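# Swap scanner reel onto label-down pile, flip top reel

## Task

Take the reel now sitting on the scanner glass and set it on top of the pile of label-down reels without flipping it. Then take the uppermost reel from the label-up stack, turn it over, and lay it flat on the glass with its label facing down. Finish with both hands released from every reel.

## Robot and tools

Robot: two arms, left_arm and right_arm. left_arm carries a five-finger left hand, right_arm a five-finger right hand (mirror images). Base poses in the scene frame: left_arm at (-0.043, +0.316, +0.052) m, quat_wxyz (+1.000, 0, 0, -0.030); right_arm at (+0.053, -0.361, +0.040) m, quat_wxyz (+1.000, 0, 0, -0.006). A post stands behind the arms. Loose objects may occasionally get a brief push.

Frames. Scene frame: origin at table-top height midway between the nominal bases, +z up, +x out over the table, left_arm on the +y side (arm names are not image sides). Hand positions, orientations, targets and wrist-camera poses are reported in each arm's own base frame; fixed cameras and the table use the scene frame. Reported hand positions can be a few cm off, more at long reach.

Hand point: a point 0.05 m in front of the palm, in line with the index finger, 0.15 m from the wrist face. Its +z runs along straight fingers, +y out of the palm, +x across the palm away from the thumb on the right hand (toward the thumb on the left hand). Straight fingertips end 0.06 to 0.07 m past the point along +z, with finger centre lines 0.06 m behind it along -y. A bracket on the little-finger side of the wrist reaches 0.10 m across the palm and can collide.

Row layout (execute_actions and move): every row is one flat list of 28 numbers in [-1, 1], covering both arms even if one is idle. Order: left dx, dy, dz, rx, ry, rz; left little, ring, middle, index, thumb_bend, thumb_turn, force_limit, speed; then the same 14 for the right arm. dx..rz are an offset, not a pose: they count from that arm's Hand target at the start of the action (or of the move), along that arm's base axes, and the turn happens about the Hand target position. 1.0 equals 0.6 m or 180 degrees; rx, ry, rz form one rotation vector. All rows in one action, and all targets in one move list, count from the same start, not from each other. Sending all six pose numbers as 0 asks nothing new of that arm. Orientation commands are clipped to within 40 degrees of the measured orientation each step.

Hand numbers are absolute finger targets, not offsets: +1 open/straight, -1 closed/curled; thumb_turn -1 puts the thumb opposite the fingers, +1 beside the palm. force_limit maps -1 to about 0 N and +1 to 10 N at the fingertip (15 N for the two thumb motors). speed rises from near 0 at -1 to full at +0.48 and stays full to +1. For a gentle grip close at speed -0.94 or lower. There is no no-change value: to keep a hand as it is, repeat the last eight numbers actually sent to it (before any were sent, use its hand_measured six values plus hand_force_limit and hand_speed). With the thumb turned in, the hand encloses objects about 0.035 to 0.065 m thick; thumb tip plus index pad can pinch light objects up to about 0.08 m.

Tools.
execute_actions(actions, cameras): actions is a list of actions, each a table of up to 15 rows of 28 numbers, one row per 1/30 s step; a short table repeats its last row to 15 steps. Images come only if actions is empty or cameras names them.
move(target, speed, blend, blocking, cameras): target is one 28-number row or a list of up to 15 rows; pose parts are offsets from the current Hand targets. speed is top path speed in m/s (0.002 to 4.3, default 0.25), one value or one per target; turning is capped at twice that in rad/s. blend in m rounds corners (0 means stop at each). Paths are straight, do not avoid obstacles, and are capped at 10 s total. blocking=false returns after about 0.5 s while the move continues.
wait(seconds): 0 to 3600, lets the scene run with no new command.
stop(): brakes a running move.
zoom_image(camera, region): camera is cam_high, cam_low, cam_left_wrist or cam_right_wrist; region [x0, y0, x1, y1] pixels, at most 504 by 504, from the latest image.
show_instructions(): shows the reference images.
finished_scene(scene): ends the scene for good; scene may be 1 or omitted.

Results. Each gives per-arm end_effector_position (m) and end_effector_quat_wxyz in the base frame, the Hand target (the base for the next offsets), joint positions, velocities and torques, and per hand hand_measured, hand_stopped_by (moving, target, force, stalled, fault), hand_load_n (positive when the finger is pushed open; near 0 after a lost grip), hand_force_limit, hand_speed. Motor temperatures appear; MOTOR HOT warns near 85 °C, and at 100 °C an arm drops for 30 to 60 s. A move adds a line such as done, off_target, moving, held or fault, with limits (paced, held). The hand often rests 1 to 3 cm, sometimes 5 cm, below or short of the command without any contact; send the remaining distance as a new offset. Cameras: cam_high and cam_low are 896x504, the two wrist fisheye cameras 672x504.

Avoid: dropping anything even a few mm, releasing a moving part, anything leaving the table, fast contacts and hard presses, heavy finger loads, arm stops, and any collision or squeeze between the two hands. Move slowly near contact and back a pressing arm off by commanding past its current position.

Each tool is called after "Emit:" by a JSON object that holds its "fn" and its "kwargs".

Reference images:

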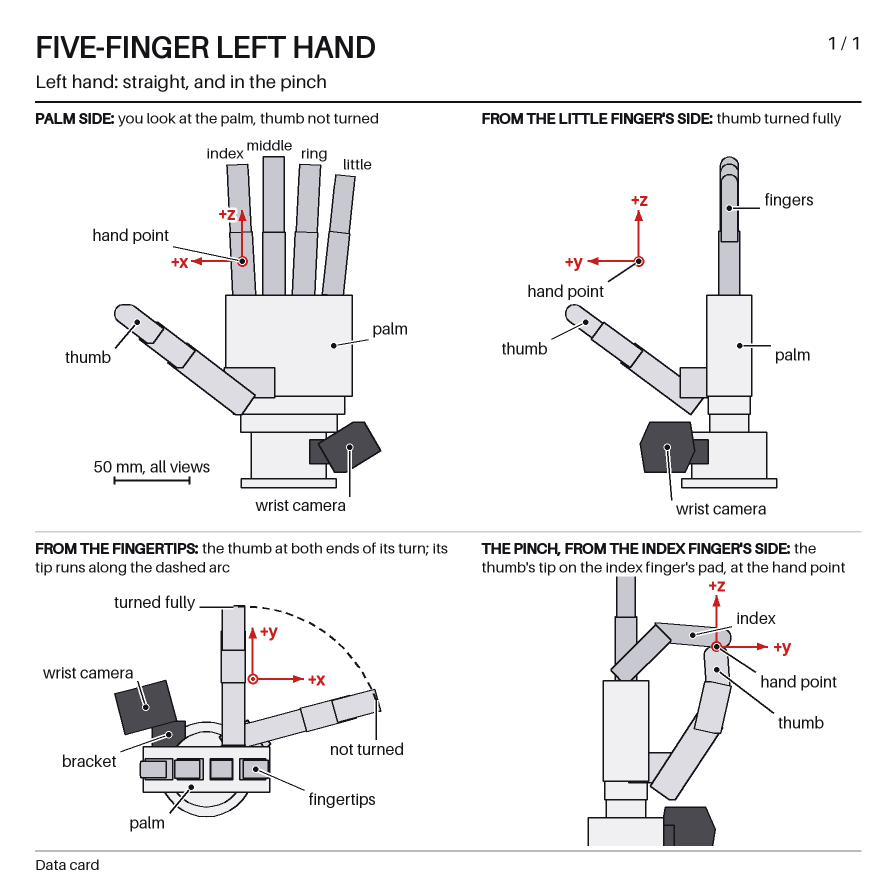

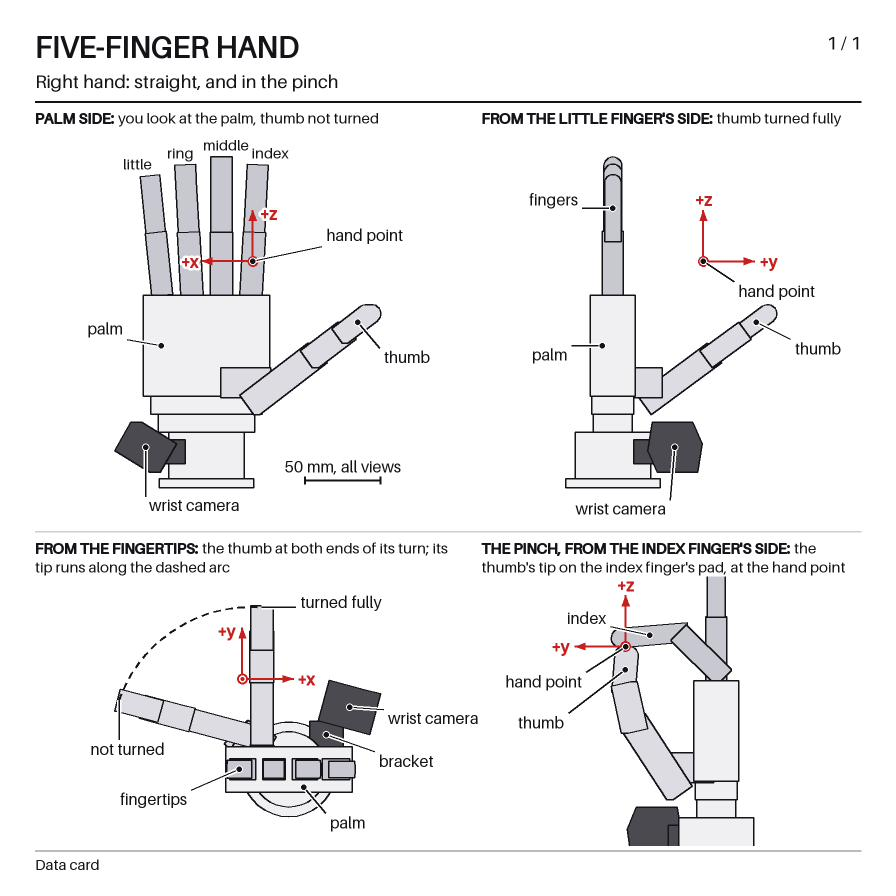

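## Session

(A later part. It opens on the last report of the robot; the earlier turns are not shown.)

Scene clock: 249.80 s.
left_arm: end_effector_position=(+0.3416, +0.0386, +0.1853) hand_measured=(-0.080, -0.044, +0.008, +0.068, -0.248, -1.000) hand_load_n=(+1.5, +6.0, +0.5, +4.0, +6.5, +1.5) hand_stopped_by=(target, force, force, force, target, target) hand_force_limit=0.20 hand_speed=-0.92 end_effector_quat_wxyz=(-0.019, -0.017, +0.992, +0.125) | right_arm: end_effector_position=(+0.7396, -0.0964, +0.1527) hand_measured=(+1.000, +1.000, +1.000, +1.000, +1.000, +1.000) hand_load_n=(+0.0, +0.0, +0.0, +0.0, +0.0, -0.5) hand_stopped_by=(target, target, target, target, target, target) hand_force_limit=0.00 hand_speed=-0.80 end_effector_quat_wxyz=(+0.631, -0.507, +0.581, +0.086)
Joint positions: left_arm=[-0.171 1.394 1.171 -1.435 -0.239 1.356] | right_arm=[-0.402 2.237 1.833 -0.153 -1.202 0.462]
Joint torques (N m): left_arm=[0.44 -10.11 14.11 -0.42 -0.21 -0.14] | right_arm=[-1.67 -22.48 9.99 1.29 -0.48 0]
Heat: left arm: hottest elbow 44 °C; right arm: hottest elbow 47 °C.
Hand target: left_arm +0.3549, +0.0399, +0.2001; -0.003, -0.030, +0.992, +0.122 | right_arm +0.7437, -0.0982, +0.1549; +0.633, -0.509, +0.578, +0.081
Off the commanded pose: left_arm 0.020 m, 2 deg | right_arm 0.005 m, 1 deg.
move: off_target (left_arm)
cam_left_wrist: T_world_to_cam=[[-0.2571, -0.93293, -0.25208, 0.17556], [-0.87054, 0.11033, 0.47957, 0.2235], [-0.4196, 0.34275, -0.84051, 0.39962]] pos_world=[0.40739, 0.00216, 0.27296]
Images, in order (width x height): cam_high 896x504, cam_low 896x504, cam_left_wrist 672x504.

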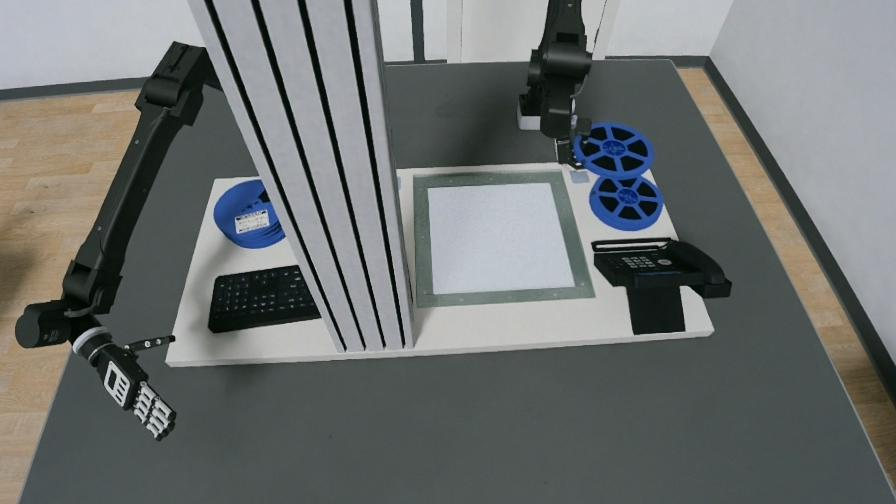

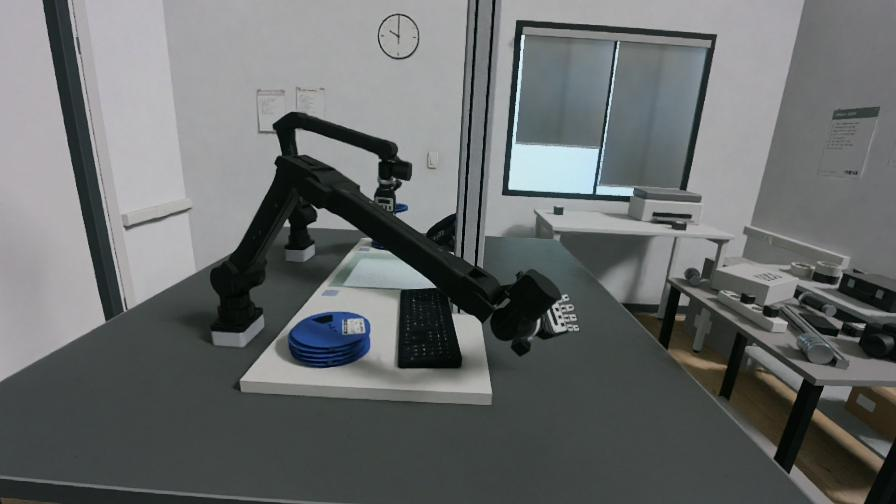

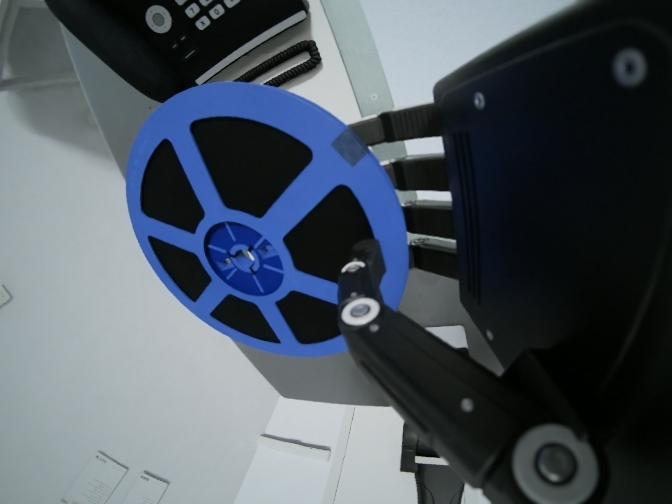

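Emit:
{"fn": "move", "kwargs": {"target": [0.016,0.0535,-0.125,-0.0577,-0.0022,0.0019,-0.08,-0.06,-0.05,0.0,-0.25,-1,0.2,-0.92,0,0,0,0,0,0,1,1,1,1,1,1,0,-0.8], "speed": 0.1, "cameras": ["cam_low","cam_left_wrist","cam_high"]}}

Emit:
{"fn": "zoom_image", "kwargs": {"camera": "cam_high", "region": [500, 90, 720, 260]}}

Emit:
{"fn": "zoom_image", "kwargs": {"camera": "cam_low", "region": [320, 170, 480, 280]}}

Scene clock: 254.67 s.
left_arm: end_effector_position=(+0.3599, +0.0674, +0.1249) hand_measured=(-0.080, -0.044, +0.008, +0.068, -0.248, -1.000) hand_load_n=(+1.5, +6.0, +1.0, +4.0, +6.5, +1.5) hand_stopped_by=(target, force, force, force, target, target) hand_force_limit=0.20 hand_speed=-0.92 end_effector_quat_wxyz=(-0.008, -0.032, +0.999, +0.032) | right_arm: end_effector_position=(+0.7396, -0.0964, +0.1527) hand_measured=(+1.000, +1.000, +1.000, +1.000, +1.000, +1.000) hand_load_n=(+0.0, +0.0, +0.0, +0.0, +0.0, -0.5) hand_stopped_by=(target, target, target, target, target, target) hand_force_limit=0.00 hand_speed=-0.80 end_effector_quat_wxyz=(+0.631, -0.507, +0.581, +0.086)
Joint positions: left_arm=[-0.006 1.438 1.1 -1.252 -0.063 1.501] | right_arm=[-0.402 2.237 1.833 -0.153 -1.202 0.462]
Joint torques (N m): left_arm=[0.5 -10.64 9.76 0.42 -0.05 0.03] | right_arm=[-1.73 -22.59 9.99 1.25 -0.49 0.01]
Heat: left arm: hottest elbow 45 °C; right arm: hottest elbow 47 °C.
Hand target: left_arm +0.3644, +0.0719, +0.1250; -0.003, -0.033, +0.999, +0.032 | right_arm +0.7437, -0.0982, +0.1549; +0.633, -0.509, +0.578, +0.081
Off the commanded pose: left_arm 0.007 m, 1 deg | right_arm 0.005 m, 1 deg.
move: done
cam_left_wrist: T_world_to_cam=[[-0.2233, -0.97128, -0.0822, 0.16111], [-0.88817, 0.168, 0.4277, 0.27416], [-0.40161, 0.16851, -0.90018, 0.35939]] pos_world=[0.42381, 0.04986, 0.2195]
Images, in order (width x height): cam_high 896x504, cam_low 896x504, cam_left_wrist 672x504.

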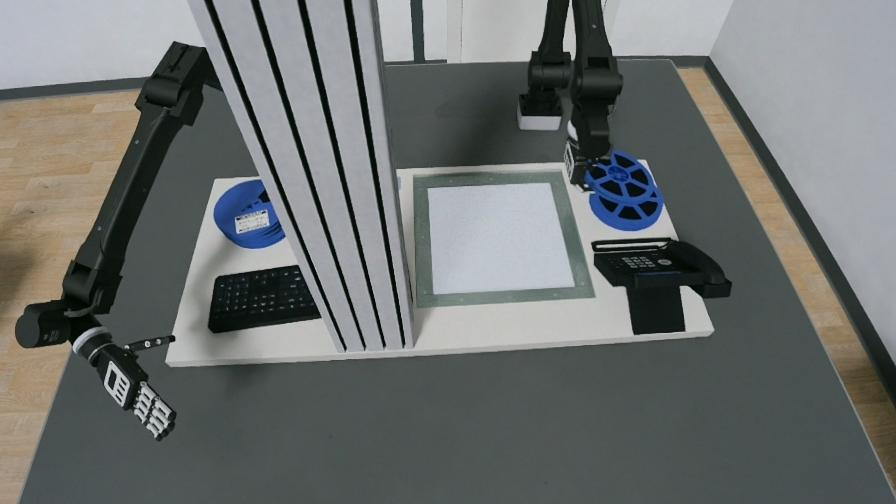

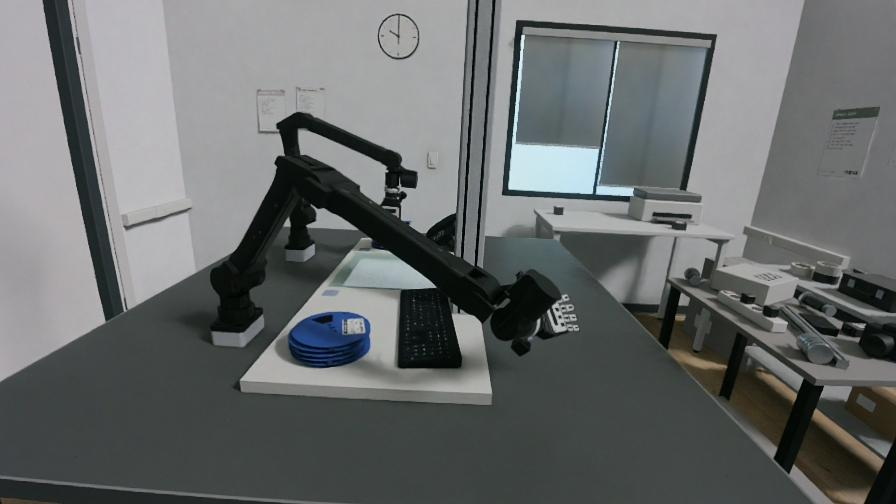

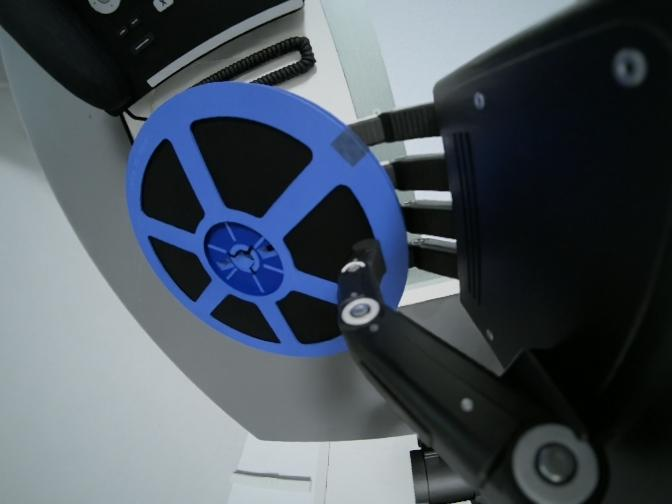

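Scaled by 2.291 from the camera's image (finer frame: 1280x720).

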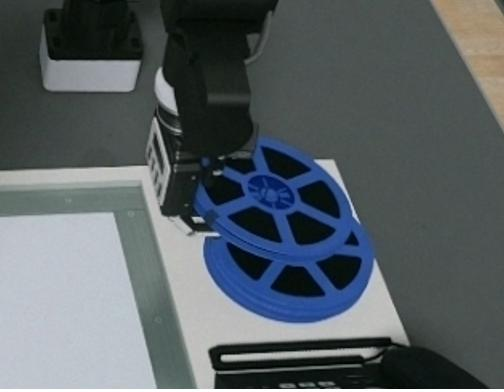

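Scaled by 3.150 from the camera's image (finer frame: 1280x720).

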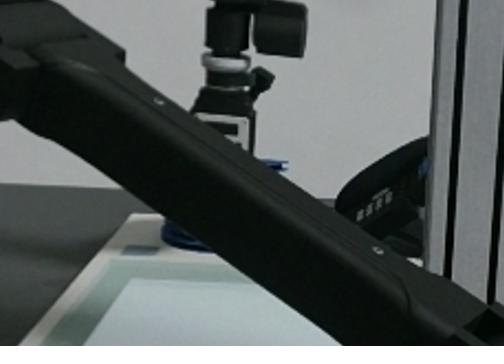

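Emit:
{"fn": "move", "kwargs": {"target": [-0.0107,0.0077,-0.0817,0,0,0,-0.08,-0.06,-0.05,0.0,-0.25,-1,0.2,-0.92,0,0,0,0,0,0,1,1,1,1,1,1,0,-0.8], "speed": 0.08, "cameras": ["cam_low","cam_left_wrist","cam_high"]}}

Emit:
{"fn": "zoom_image", "kwargs": {"camera": "cam_high", "region": [550, 120, 690, 240]}}

Emit:
{"fn": "zoom_image", "kwargs": {"camera": "cam_low", "region": [340, 190, 440, 270]}}

Scene clock: 257.10 s.
left_arm: end_effector_position=(+0.3538, +0.0706, +0.0759) hand_measured=(-0.080, -0.044, +0.008, +0.068, -0.248, -1.000) hand_load_n=(+1.5, +5.5, +0.5, +3.5, +6.5, +1.5) hand_stopped_by=(target, force, force, force, target, target) hand_force_limit=0.20 hand_speed=-0.92 end_effector_quat_wxyz=(-0.008, -0.029, +0.999, +0.032) | right_arm: end_effector_position=(+0.7396, -0.0964, +0.1527) hand_measured=(+1.000, +1.000, +1.000, +1.000, +1.000, +1.000) hand_load_n=(+0.0, +0.0, +0.0, +0.0, -0.5, -0.5) hand_stopped_by=(target, target, target, target, target, target) hand_force_limit=0.00 hand_speed=-0.80 end_effector_quat_wxyz=(+0.631, -0.507, +0.581, +0.086)
Joint positions: left_arm=[0.001 1.475 1 -1.114 -0.063 1.513] | right_arm=[-0.402 2.237 1.833 -0.153 -1.202 0.462]
Joint torques (N m): left_arm=[0.79 -10.64 9.18 0.42 -0.06 0.03] | right_arm=[-1.79 -22.48 10 1.28 -0.48 0]
Heat: left arm: hottest elbow 45 °C; right arm: hottest elbow 48 °C.
Hand target: left_arm +0.3580, +0.0766, +0.0761; -0.003, -0.033, +0.999, +0.032 | right_arm +0.7437, -0.0982, +0.1549; +0.633, -0.509, +0.578, +0.081
Off the commanded pose: left_arm 0.007 m, 1 deg | right_arm 0.005 m, 1 deg.
move: done
cam_left_wrist: T_world_to_cam=[[-0.22774, -0.97027, -0.08194, 0.16024], [-0.88721, 0.1721, 0.42806, 0.28835], [-0.40124, 0.17019, -0.90003, 0.312]] pos_world=[0.41751, 0.05275, 0.1705]
Images, in order (width x height): cam_high 896x504, cam_low 896x504, cam_left_wrist 672x504.

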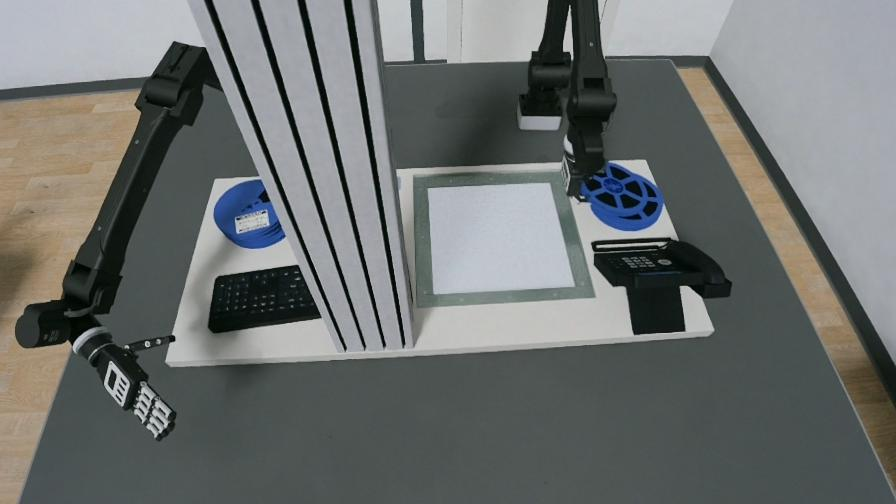

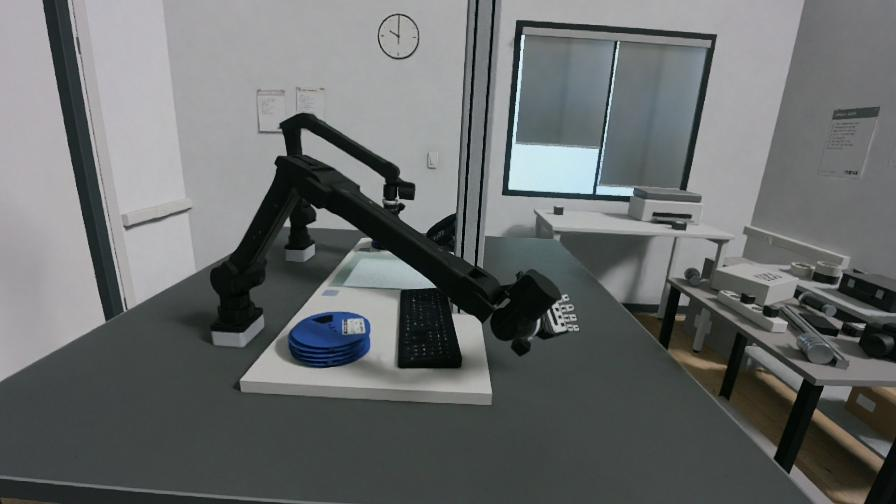

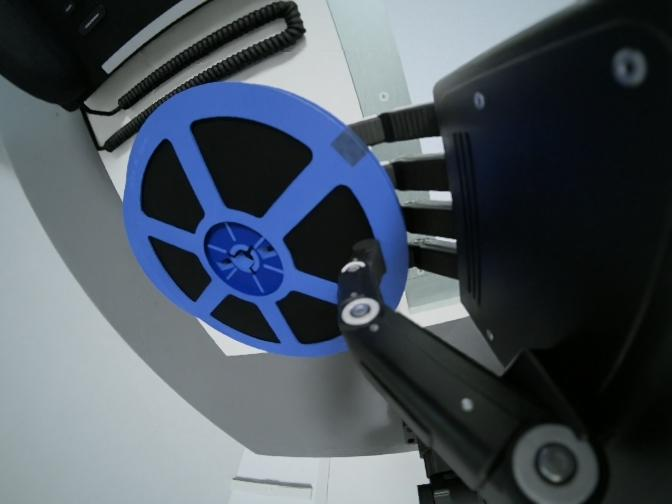

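Scaled by 3.600 from the camera's image (finer frame: 1280x720).

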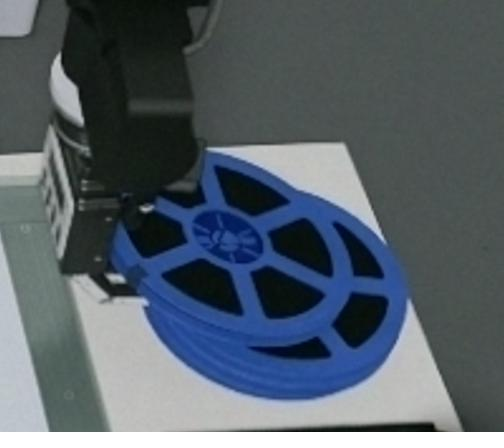

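Scaled by 5.040 from the camera's image (finer frame: 1280x720).

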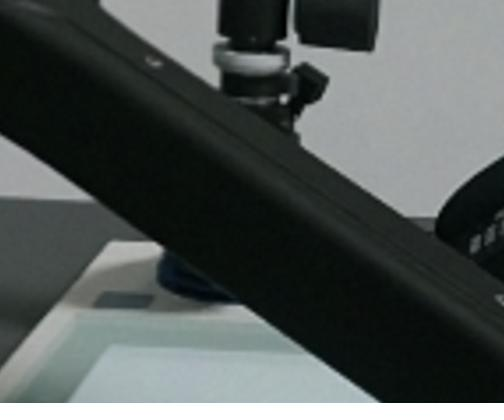

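Emit:
{"fn": "move", "kwargs": {"target": [0.0,0.0,-0.02,0,0,0,-0.08,-0.06,-0.05,0.0,-0.25,-1,0.2,-0.92,0,0,0,0,0,0,1,1,1,1,1,1,0,-0.8], "speed": 0.05, "cameras": ["cam_high"]}}

Emit:
{"fn": "zoom_image", "kwargs": {"camera": "cam_high", "region": [550, 120, 690, 240]}}

Scene clock: 258.23 s.
left_arm: end_effector_position=(+0.3544, +0.0706, +0.0645) hand_measured=(-0.080, -0.044, +0.008, +0.068, -0.248, -1.000) hand_load_n=(+2.0, +6.0, +0.5, +4.0, +6.5, +1.5) hand_stopped_by=(target, force, force, force, target, target) hand_force_limit=0.20 hand_speed=-0.92 end_effector_quat_wxyz=(-0.007, -0.029, +0.999, +0.032) | right_arm: end_effector_position=(+0.7396, -0.0964, +0.1527) hand_measured=(+1.000, +1.000, +1.000, +1.000, +1.000, +1.000) hand_load_n=(+0.0, +0.0, +0.0, +0.0, +0.0, -0.5) hand_stopped_by=(target, target, target, target, target, target) hand_force_limit=0.00 hand_speed=-0.80 end_effector_quat_wxyz=(+0.631, -0.507, +0.581, +0.086)
Joint positions: left_arm=[0.001 1.49 0.984 -1.08 -0.063 1.513] | right_arm=[-0.402 2.237 1.833 -0.153 -1.202 0.462]
Joint torques (N m): left_arm=[0.79 -10.7 8.94 0.39 -0.06 0.05] | right_arm=[-1.9 -22.59 10.03 1.26 -0.48 0]
Heat: left arm: hottest elbow 45 °C; right arm: hottest elbow 48 °C.
Hand target: left_arm +0.3581, +0.0766, +0.0640; -0.003, -0.033, +0.999, +0.032 | right_arm +0.7437, -0.0982, +0.1549; +0.633, -0.509, +0.578, +0.081
Off the commanded pose: left_arm 0.007 m, 1 deg | right_arm 0.005 m, 1 deg.
move: done

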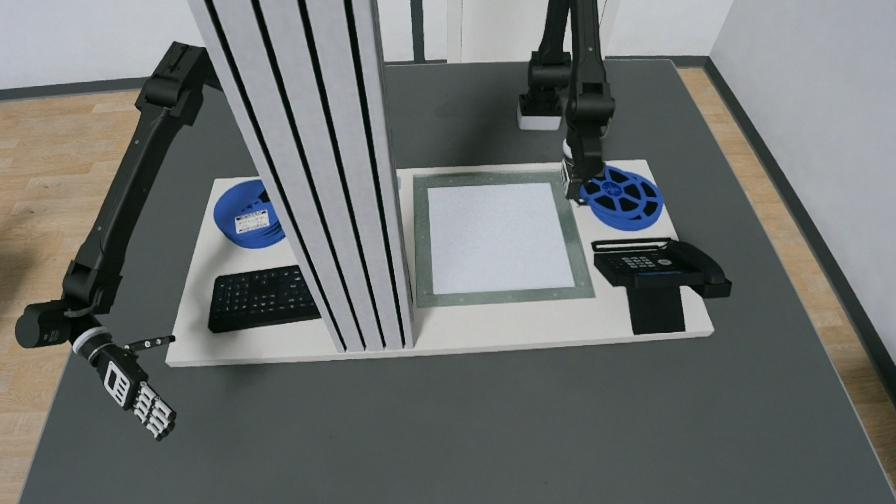

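Scaled by 3.600 from the camera's image (finer frame: 1280x720).

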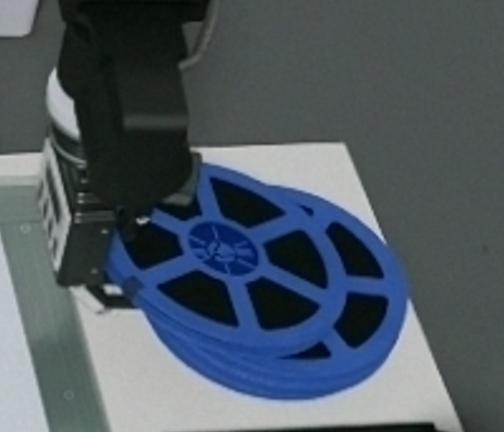

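Emit:
{"fn": "move", "kwargs": {"target": [0.0,0.0,-0.015,0,0,0,-0.08,-0.06,-0.05,0.0,-0.25,-1,0.2,-0.92,0,0,0,0,0,0,1,1,1,1,1,1,0,-0.8], "speed": 0.05, "cameras": ["cam_high"]}}

Emit:
{"fn": "zoom_image", "kwargs": {"camera": "cam_high", "region": [550, 120, 690, 240]}}

Scene clock: 259.10 s.
left_arm: end_effector_position=(+0.3554, +0.0706, +0.0572) hand_measured=(-0.080, -0.044, +0.010, +0.068, -0.248, -1.000) hand_load_n=(+2.0, +4.5, +2.0, +3.5, +5.5, +1.5) hand_stopped_by=(target, force, force, force, target, target) hand_force_limit=0.20 hand_speed=-0.92 end_effector_quat_wxyz=(-0.005, -0.029, +0.999, +0.032) | right_arm: end_effector_position=(+0.7396, -0.0964, +0.1527) hand_measured=(+1.000, +1.000, +1.000, +1.000, +1.000, +1.000) hand_load_n=(+0.0, -0.5, +0.0, +0.0, -0.5, +0.0) hand_stopped_by=(target, target, target, target, target, target) hand_force_limit=0.00 hand_speed=-0.80 end_effector_quat_wxyz=(+0.631, -0.507, +0.581, +0.086)
Joint positions: left_arm=[0.001 1.5 0.973 -1.056 -0.063 1.515] | right_arm=[-0.402 2.237 1.833 -0.153 -1.202 0.462]
Joint torques (N m): left_arm=[0.79 -10.52 8.62 0.47 -0.06 0.03] | right_arm=[-1.9 -22.48 10.06 1.25 -0.48 0]
Heat: left arm: hottest elbow 45 °C; right arm: hottest elbow 48 °C.
Hand target: left_arm +0.3580, +0.0766, +0.0550; -0.003, -0.033, +0.999, +0.032 | right_arm +0.7437, -0.0982, +0.1549; +0.633, -0.509, +0.578, +0.081
Off the commanded pose: left_arm 0.007 m, 1 deg | right_arm 0.005 m, 1 deg.
move: done

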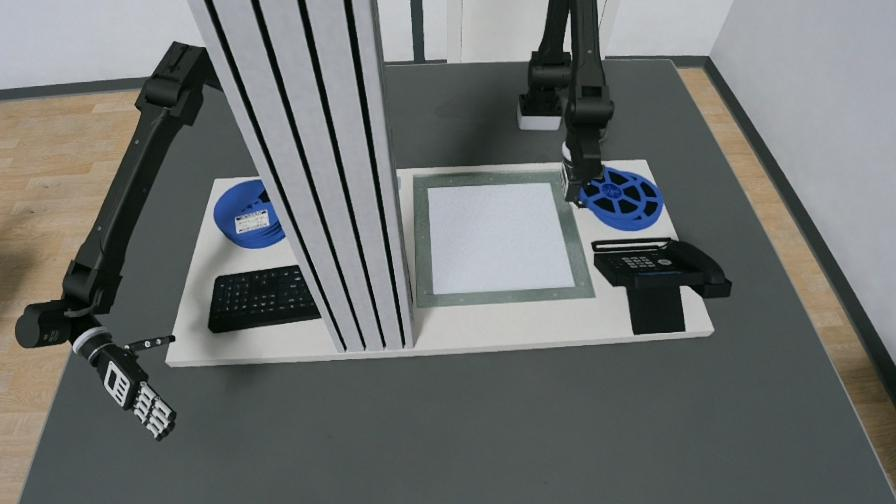

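Scaled by 3.600 from the camera's image (finer frame: 1280x720).

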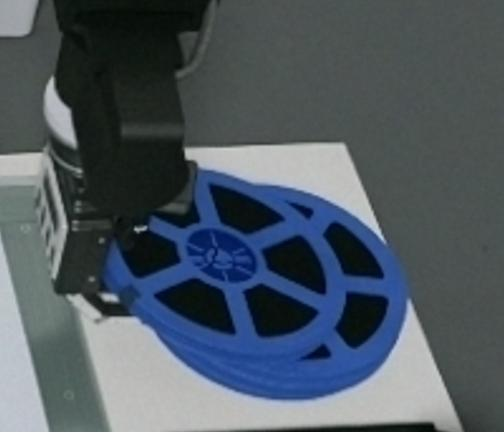

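Emit:
{"fn": "move", "kwargs": {"target": [0.0,0.0,-0.004,0,0,0,-0.08,-0.06,-0.05,0.0,-0.1,-1,0.2,-0.9,0,0,0,0,0,0,1,1,1,1,1,1,0,-0.8], "speed": 0.02, "cameras": ["cam_high"]}}

Emit:
{"fn": "zoom_image", "kwargs": {"camera": "cam_high", "region": [550, 120, 690, 240]}}

Scene clock: 261.10 s.
left_arm: end_effector_position=(+0.3558, +0.0706, +0.0560) hand_measured=(-0.080, -0.044, +0.008, +0.068, -0.100, -1.000) hand_load_n=(+0.0, +1.0, +0.0, +0.0, +0.0, +0.0) hand_stopped_by=(target, force, force, force, target, target) hand_force_limit=0.20 hand_speed=-0.90 end_effector_quat_wxyz=(-0.004, -0.029, +0.999, +0.032) | right_arm: end_effector_position=(+0.7396, -0.0964, +0.1527) hand_measured=(+1.000, +1.000, +1.000, +1.000, +1.000, +1.000) hand_load_n=(+0.0, +0.0, +0.0, +0.0, +0.0, +0.0) hand_stopped_by=(target, target, target, target, target, target) hand_force_limit=0.00 hand_speed=-0.80 end_effector_quat_wxyz=(+0.631, -0.507, +0.581, +0.086)
Joint positions: left_arm=[0.001 1.501 0.971 -1.05 -0.063 1.515] | right_arm=[-0.402 2.237 1.833 -0.153 -1.202 0.462]
Joint torques (N m): left_arm=[0.85 -10.34 8.53 0.53 -0.06 0.03] | right_arm=[-1.79 -22.65 10.03 1.26 -0.49 0]
Heat: left arm: hottest elbow 45 °C; right arm: hottest elbow 48 °C.
Hand target: left_arm +0.3581, +0.0766, +0.0526; -0.003, -0.033, +0.999, +0.032 | right_arm +0.7437, -0.0982, +0.1549; +0.633, -0.509, +0.578, +0.081
Off the commanded pose: left_arm 0.007 m, 0 deg | right_arm 0.005 m, 1 deg.
move: done

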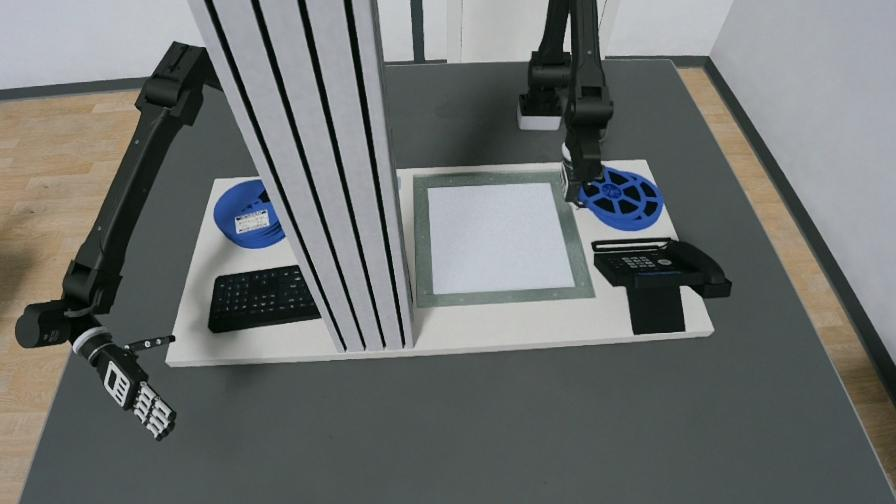

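Scaled by 3.600 from the camera's image (finer frame: 1280x720).

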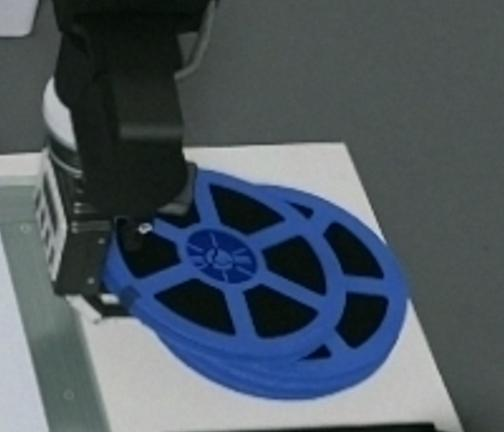

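Emit:
{"fn": "move", "kwargs": {"target": [[0.0,0.0,0.0,0,0,0,-0.08,-0.06,-0.05,0.0,1.0,-1,0.2,-0.5,0,0,0,0,0,0,1,1,1,1,1,1,0,-0.8],[0.0,0.0,0.0,0,0,0,0.3,0.3,0.3,0.3,1.0,-1,0.2,-0.7,0,0,0,0,0,0,1,1,1,1,1,1,0,-0.8]], "speed": 0.02, "cameras": ["cam_high","cam_left_wrist"]}}

Emit:
{"fn": "zoom_image", "kwargs": {"camera": "cam_high", "region": [550, 120, 690, 240]}}

Scene clock: 264.20 s.
left_arm: end_effector_position=(+0.3562, +0.0706, +0.0560) hand_measured=(+0.300, +0.300, +0.300, +0.300, +1.000, -1.000) hand_load_n=(+0.0, +0.0, +0.5, +0.0, +0.0, +0.0) hand_stopped_by=(target, target, target, target, target, target) hand_force_limit=0.20 hand_speed=-0.70 end_effector_quat_wxyz=(-0.003, -0.029, +0.999, +0.032) | right_arm: end_effector_position=(+0.7396, -0.0964, +0.1527) hand_measured=(+1.000, +1.000, +1.000, +1.000, +1.000, +1.000) hand_load_n=(+0.0, +0.0, +0.0, +0.0, +0.0, +0.0) hand_stopped_by=(target, target, target, target, target, target) hand_force_limit=0.00 hand_speed=-0.80 end_effector_quat_wxyz=(+0.631, -0.507, +0.581, +0.086)
Joint positions: left_arm=[0.001 1.501 0.971 -1.049 -0.063 1.515] | right_arm=[-0.402 2.237 1.833 -0.153 -1.202 0.462]
Joint torques (N m): left_arm=[0.79 -10.34 8.53 0.47 -0.06 0.03] | right_arm=[-1.79 -22.48 9.99 1.29 -0.49 0.01]
Heat: left arm: hottest elbow 44 °C; right arm: hottest elbow 48 °C.
Hand target: left_arm +0.3581, +0.0766, +0.0526; -0.003, -0.033, +0.999, +0.032 | right_arm +0.7437, -0.0982, +0.1549; +0.633, -0.509, +0.578, +0.081
Off the commanded pose: left_arm 0.007 m, 0 deg | right_arm 0.005 m, 1 deg.
move: done
cam_left_wrist: T_world_to_cam=[[-0.22846, -0.96991, -0.08414, 0.15952], [-0.89111, 0.17352, 0.41931, 0.30084], [-0.3921, 0.17077, -0.90394, 0.29199]] pos_world=[0.41902, 0.05265, 0.15121]

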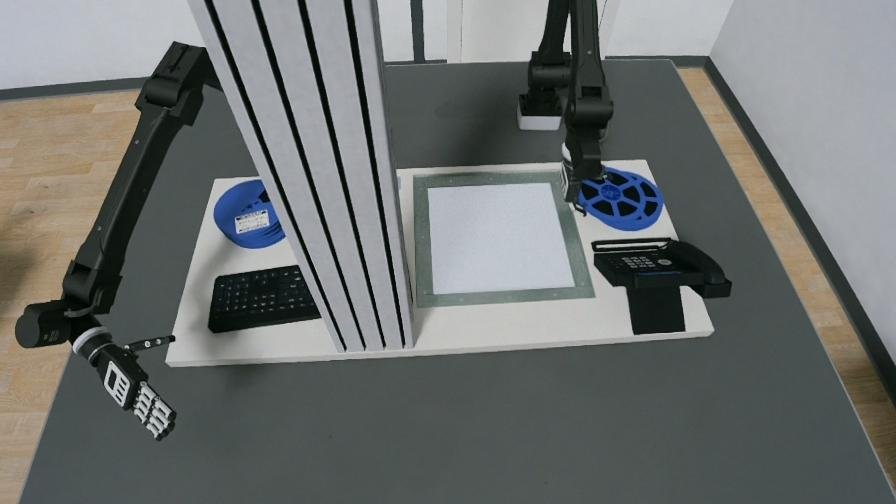

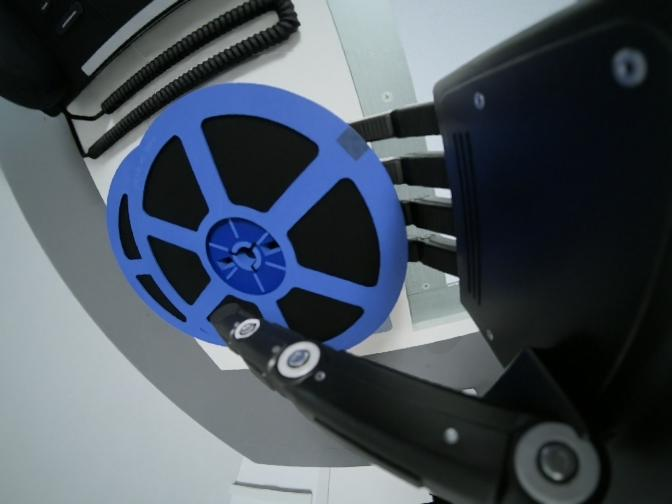

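Scaled by 3.600 from the camera's image (finer frame: 1280x720).

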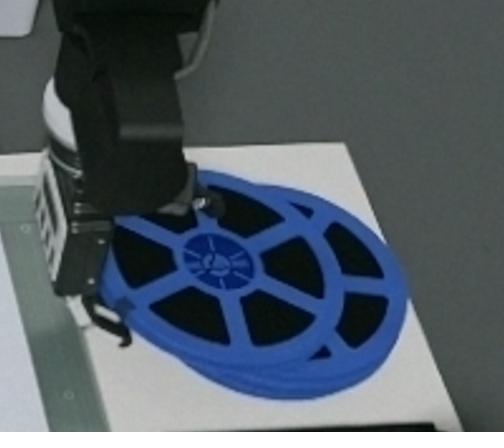

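Emit:
{"fn": "move", "kwargs": {"target": [[0.007,-0.125,0.0,0,0,0,0.3,0.3,0.3,0.3,1.0,-1,0.2,-0.7,0,0,0,0,0,0,1,1,1,1,1,1,0,-0.8],[0.007,-0.125,0.04,0,0,0,1,1,1,1,1.0,-1,0.2,0,0,0,0,0,0,0,1,1,1,1,1,1,0,-0.8]], "speed": 0.06, "cameras": ["cam_high","cam_left_wrist"]}}

Emit:
{"fn": "zoom_image", "kwargs": {"camera": "cam_high", "region": [550, 120, 690, 240]}}

Scene clock: 268.27 s.
left_arm: end_effector_position=(+0.3474, +0.0087, +0.0638) hand_measured=(+1.000, +1.000, +1.000, +1.000, +1.000, -1.000) hand_load_n=(+0.0, +0.0, +0.0, +0.0, +0.0, +0.0) hand_stopped_by=(target, target, target, target, target, target) hand_force_limit=0.20 hand_speed=0.00 end_effector_quat_wxyz=(-0.023, -0.032, +0.999, +0.036) | right_arm: end_effector_position=(+0.7396, -0.0964, +0.1527) hand_measured=(+1.000, +1.000, +1.000, +1.000, +1.000, +1.000) hand_load_n=(+0.0, +0.0, +0.0, +0.0, +0.0, -0.5) hand_stopped_by=(target, target, target, target, target, target) hand_force_limit=0.00 hand_speed=-0.80 end_effector_quat_wxyz=(+0.631, -0.507, +0.581, +0.086)
Joint positions: left_arm=[-0.158 1.514 1.002 -1.119 -0.063 1.346] | right_arm=[-0.402 2.237 1.833 -0.153 -1.202 0.462]
Joint torques (N m): left_arm=[-1.2 -11.58 11.59 -0.08 0.04 -0.14] | right_arm=[-1.9 -22.3 10 1.25 -0.49 0]
Heat: left arm: hottest elbow 44 °C; right arm: hottest elbow 48 °C.
Hand target: left_arm +0.3623, +0.0015, +0.0766; -0.003, -0.033, +0.999, +0.031 | right_arm +0.7437, -0.0982, +0.1549; +0.633, -0.509, +0.578, +0.081
Off the commanded pose: left_arm 0.021 m, 2 deg | right_arm 0.005 m, 1 deg.
move: off_target (left_arm); target 2's new numbers were sent with left_arm's hand 0.025 m and 3 deg from that target
cam_left_wrist: T_world_to_cam=[[-0.22325, -0.97122, -0.08301, 0.09628], [-0.87502, 0.16216, 0.45612, 0.29268], [-0.42953, 0.17447, -0.88604, 0.31801]] pos_world=[0.41419, -0.00943, 0.15627]

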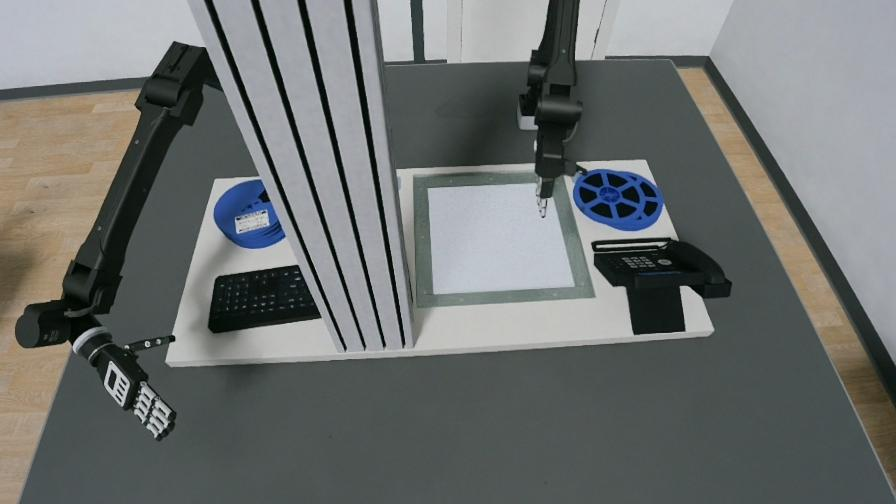

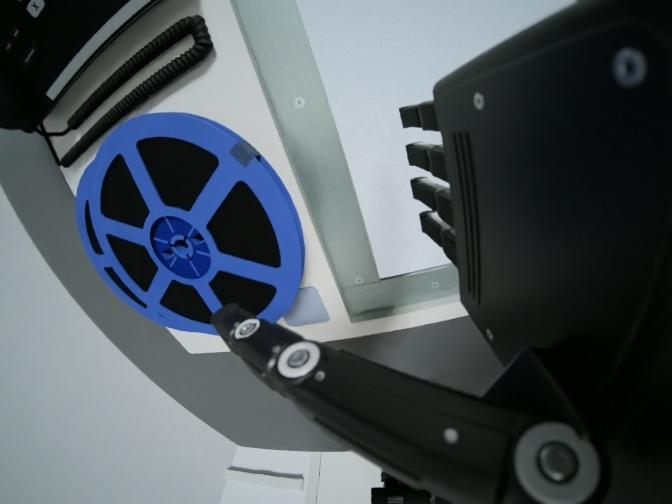

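Scaled by 3.600 from the camera's image (finer frame: 1280x720).

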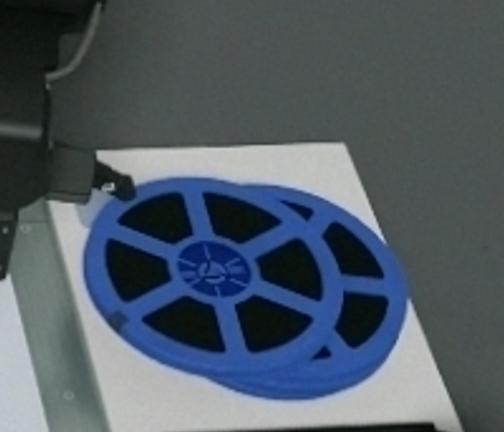

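Emit:
{"fn": "move", "kwargs": {"target": [-0.012,0.065,0.0,-0.0222,-0.0014,0,1,1,1,1,1.0,-1,0.2,0,0,0,0,0,0,0,1,1,1,1,1,1,0,-0.8], "speed": 0.08, "cameras": ["cam_high","cam_left_wrist"]}}

Emit:
{"fn": "zoom_image", "kwargs": {"camera": "cam_high", "region": [550, 120, 690, 240]}}

Scene clock: 270.17 s.
left_arm: end_effector_position=(+0.3520, +0.0377, +0.0715) hand_measured=(+1.000, +1.000, +1.000, +1.000, +1.000, -1.000) hand_load_n=(+0.0, +0.0, +0.0, +0.0, +0.0, +0.0) hand_stopped_by=(target, target, target, target, target, target) hand_force_limit=0.20 hand_speed=0.00 end_effector_quat_wxyz=(-0.012, -0.033, +0.999, -0.001) | right_arm: end_effector_position=(+0.7396, -0.0964, +0.1527) hand_measured=(+1.000, +1.000, +1.000, +1.000, +1.000, +1.000) hand_load_n=(+0.0, +0.0, +0.0, +0.0, +0.0, +0.0) hand_stopped_by=(target, target, target, target, target, target) hand_force_limit=0.00 hand_speed=-0.80 end_effector_quat_wxyz=(+0.631, -0.507, +0.581, +0.086)
Joint positions: left_arm=[-0.05 1.477 1.002 -1.119 0.003 1.455] | right_arm=[-0.402 2.237 1.833 -0.153 -1.202 0.462]
Joint torques (N m): left_arm=[0.26 -11.99 8.87 0.2 0.12 0.04] | right_arm=[-1.85 -22.71 10.02 1.25 -0.49 0.01]
Heat: left arm: hottest elbow 45 °C; right arm: hottest elbow 48 °C.
Hand target: left_arm +0.3551, +0.0405, +0.0767; -0.002, -0.033, +0.999, -0.003 | right_arm +0.7437, -0.0982, +0.1549; +0.633, -0.509, +0.578, +0.081
Off the commanded pose: left_arm 0.007 m, 1 deg | right_arm 0.005 m, 1 deg.
move: done
cam_left_wrist: T_world_to_cam=[[-0.21961, -0.97544, -0.01716, 0.12027], [-0.88662, 0.19221, 0.42067, 0.29395], [-0.40704, 0.1076, -0.90705, 0.31784]] pos_world=[0.41641, 0.02662, 0.16671]

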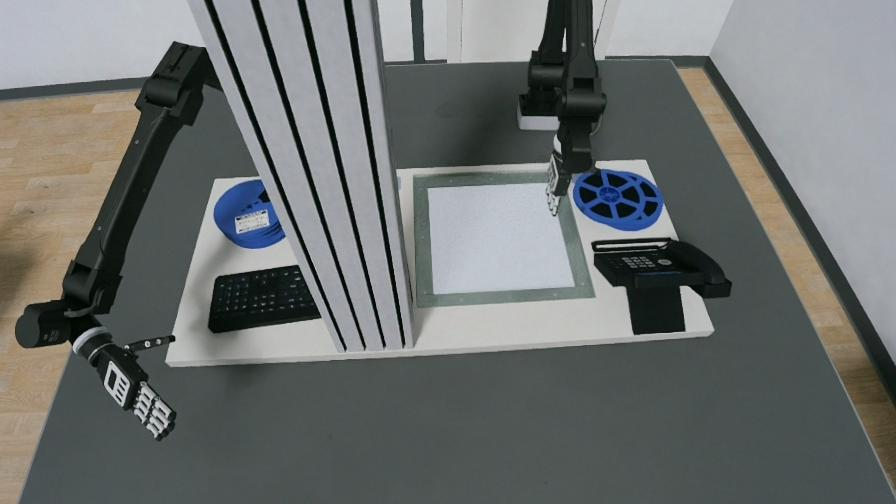

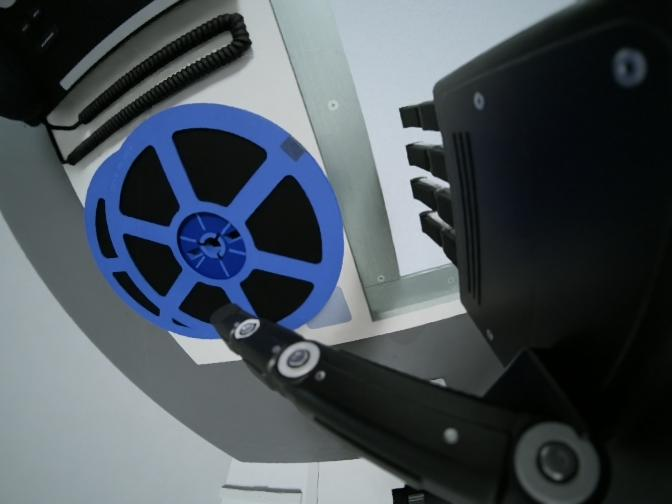

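Scaled by 3.600 from the camera's image (finer frame: 1280x720).

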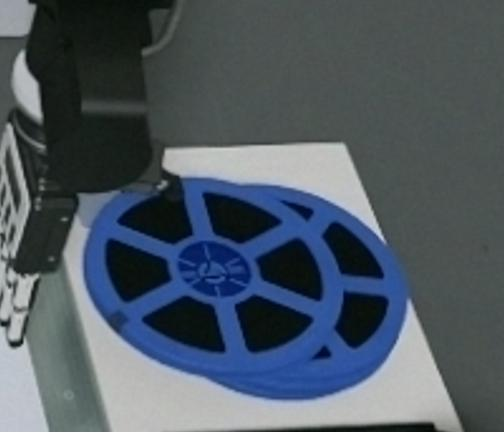

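Emit:
{"fn": "move", "kwargs": {"target": [-0.013,0.132,0.0,0,0,0,1,1,1,1,1.0,-1,0.2,0,0,0,0,0,0,0,1,1,1,1,1,1,0,-0.8], "speed": 0.06, "cameras": ["cam_high","cam_left_wrist"]}}

Emit:
{"fn": "zoom_image", "kwargs": {"camera": "cam_high", "region": [550, 120, 690, 240]}}

Scene clock: 273.43 s.
left_arm: end_effector_position=(+0.3458, +0.1133, +0.0704) hand_measured=(+1.000, +1.000, +1.000, +1.000, +1.000, -1.000) hand_load_n=(+0.0, +0.0, +0.0, +0.0, +0.0, +0.0) hand_stopped_by=(target, target, target, target, target, target) hand_force_limit=0.20 hand_speed=0.00 end_effector_quat_wxyz=(-0.013, -0.030, +0.999, -0.004) | right_arm: end_effector_position=(+0.7396, -0.0964, +0.1527) hand_measured=(+1.000, +1.000, +1.000, +1.000, +1.000, +1.000) hand_load_n=(+0.0, +0.0, +0.5, +0.0, -0.5, +0.0) hand_stopped_by=(target, target, target, target, target, target) hand_force_limit=0.00 hand_speed=-0.80 end_effector_quat_wxyz=(+0.631, -0.507, +0.581, +0.086)
Joint positions: left_arm=[0.148 1.472 0.994 -1.119 0.006 1.659] | right_arm=[-0.402 2.237 1.833 -0.153 -1.202 0.462]
Joint torques (N m): left_arm=[0.79 -12.04 8.83 0.18 0 0.03] | right_arm=[-1.85 -22.48 10 1.25 -0.48 0.01]
Heat: left arm: hottest elbow 45 °C; right arm: hottest elbow 48 °C.
Hand target: left_arm +0.3472, +0.1197, +0.0766; -0.002, -0.033, +0.999, -0.003 | right_arm +0.7437, -0.0982, +0.1549; +0.633, -0.509, +0.578, +0.081
Off the commanded pose: left_arm 0.009 m, 1 deg | right_arm 0.005 m, 1 deg.
move: done
cam_left_wrist: T_world_to_cam=[[-0.22583, -0.97412, -0.00958, 0.1941], [-0.88477, 0.20099, 0.42047, 0.27279], [-0.40766, 0.10343, -0.90726, 0.30691]] pos_world=[0.4103, 0.1025, 0.16561]

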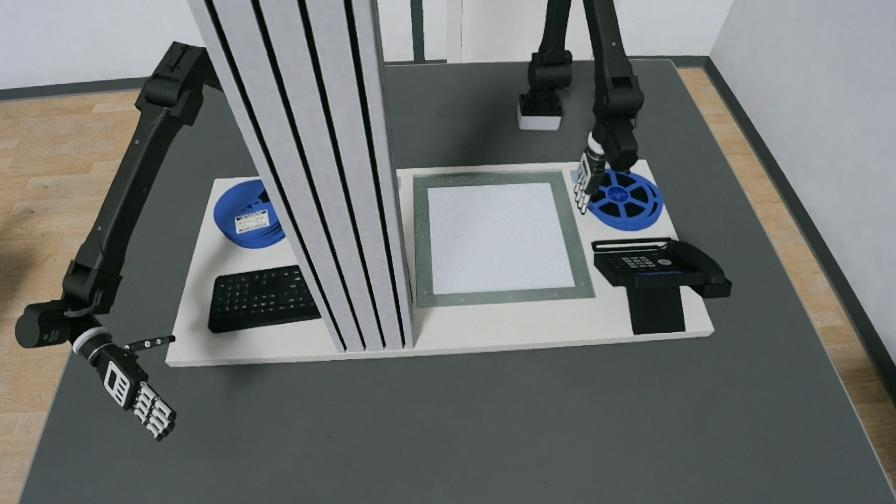

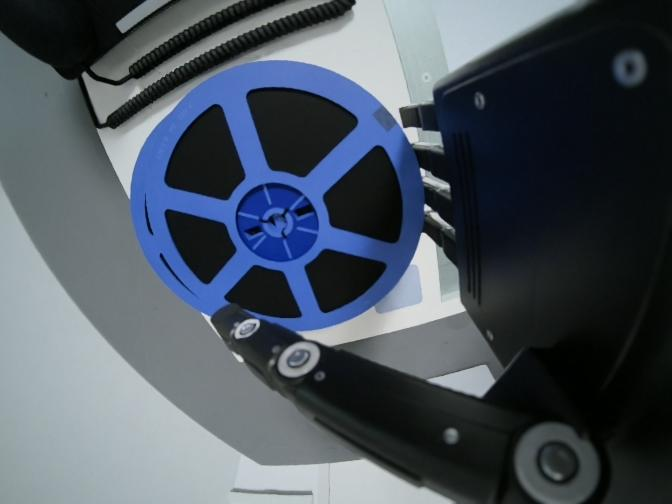

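Scaled by 3.600 from the camera's image (finer frame: 1280x720).

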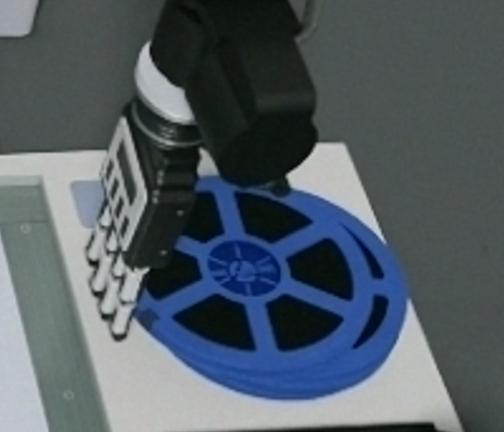

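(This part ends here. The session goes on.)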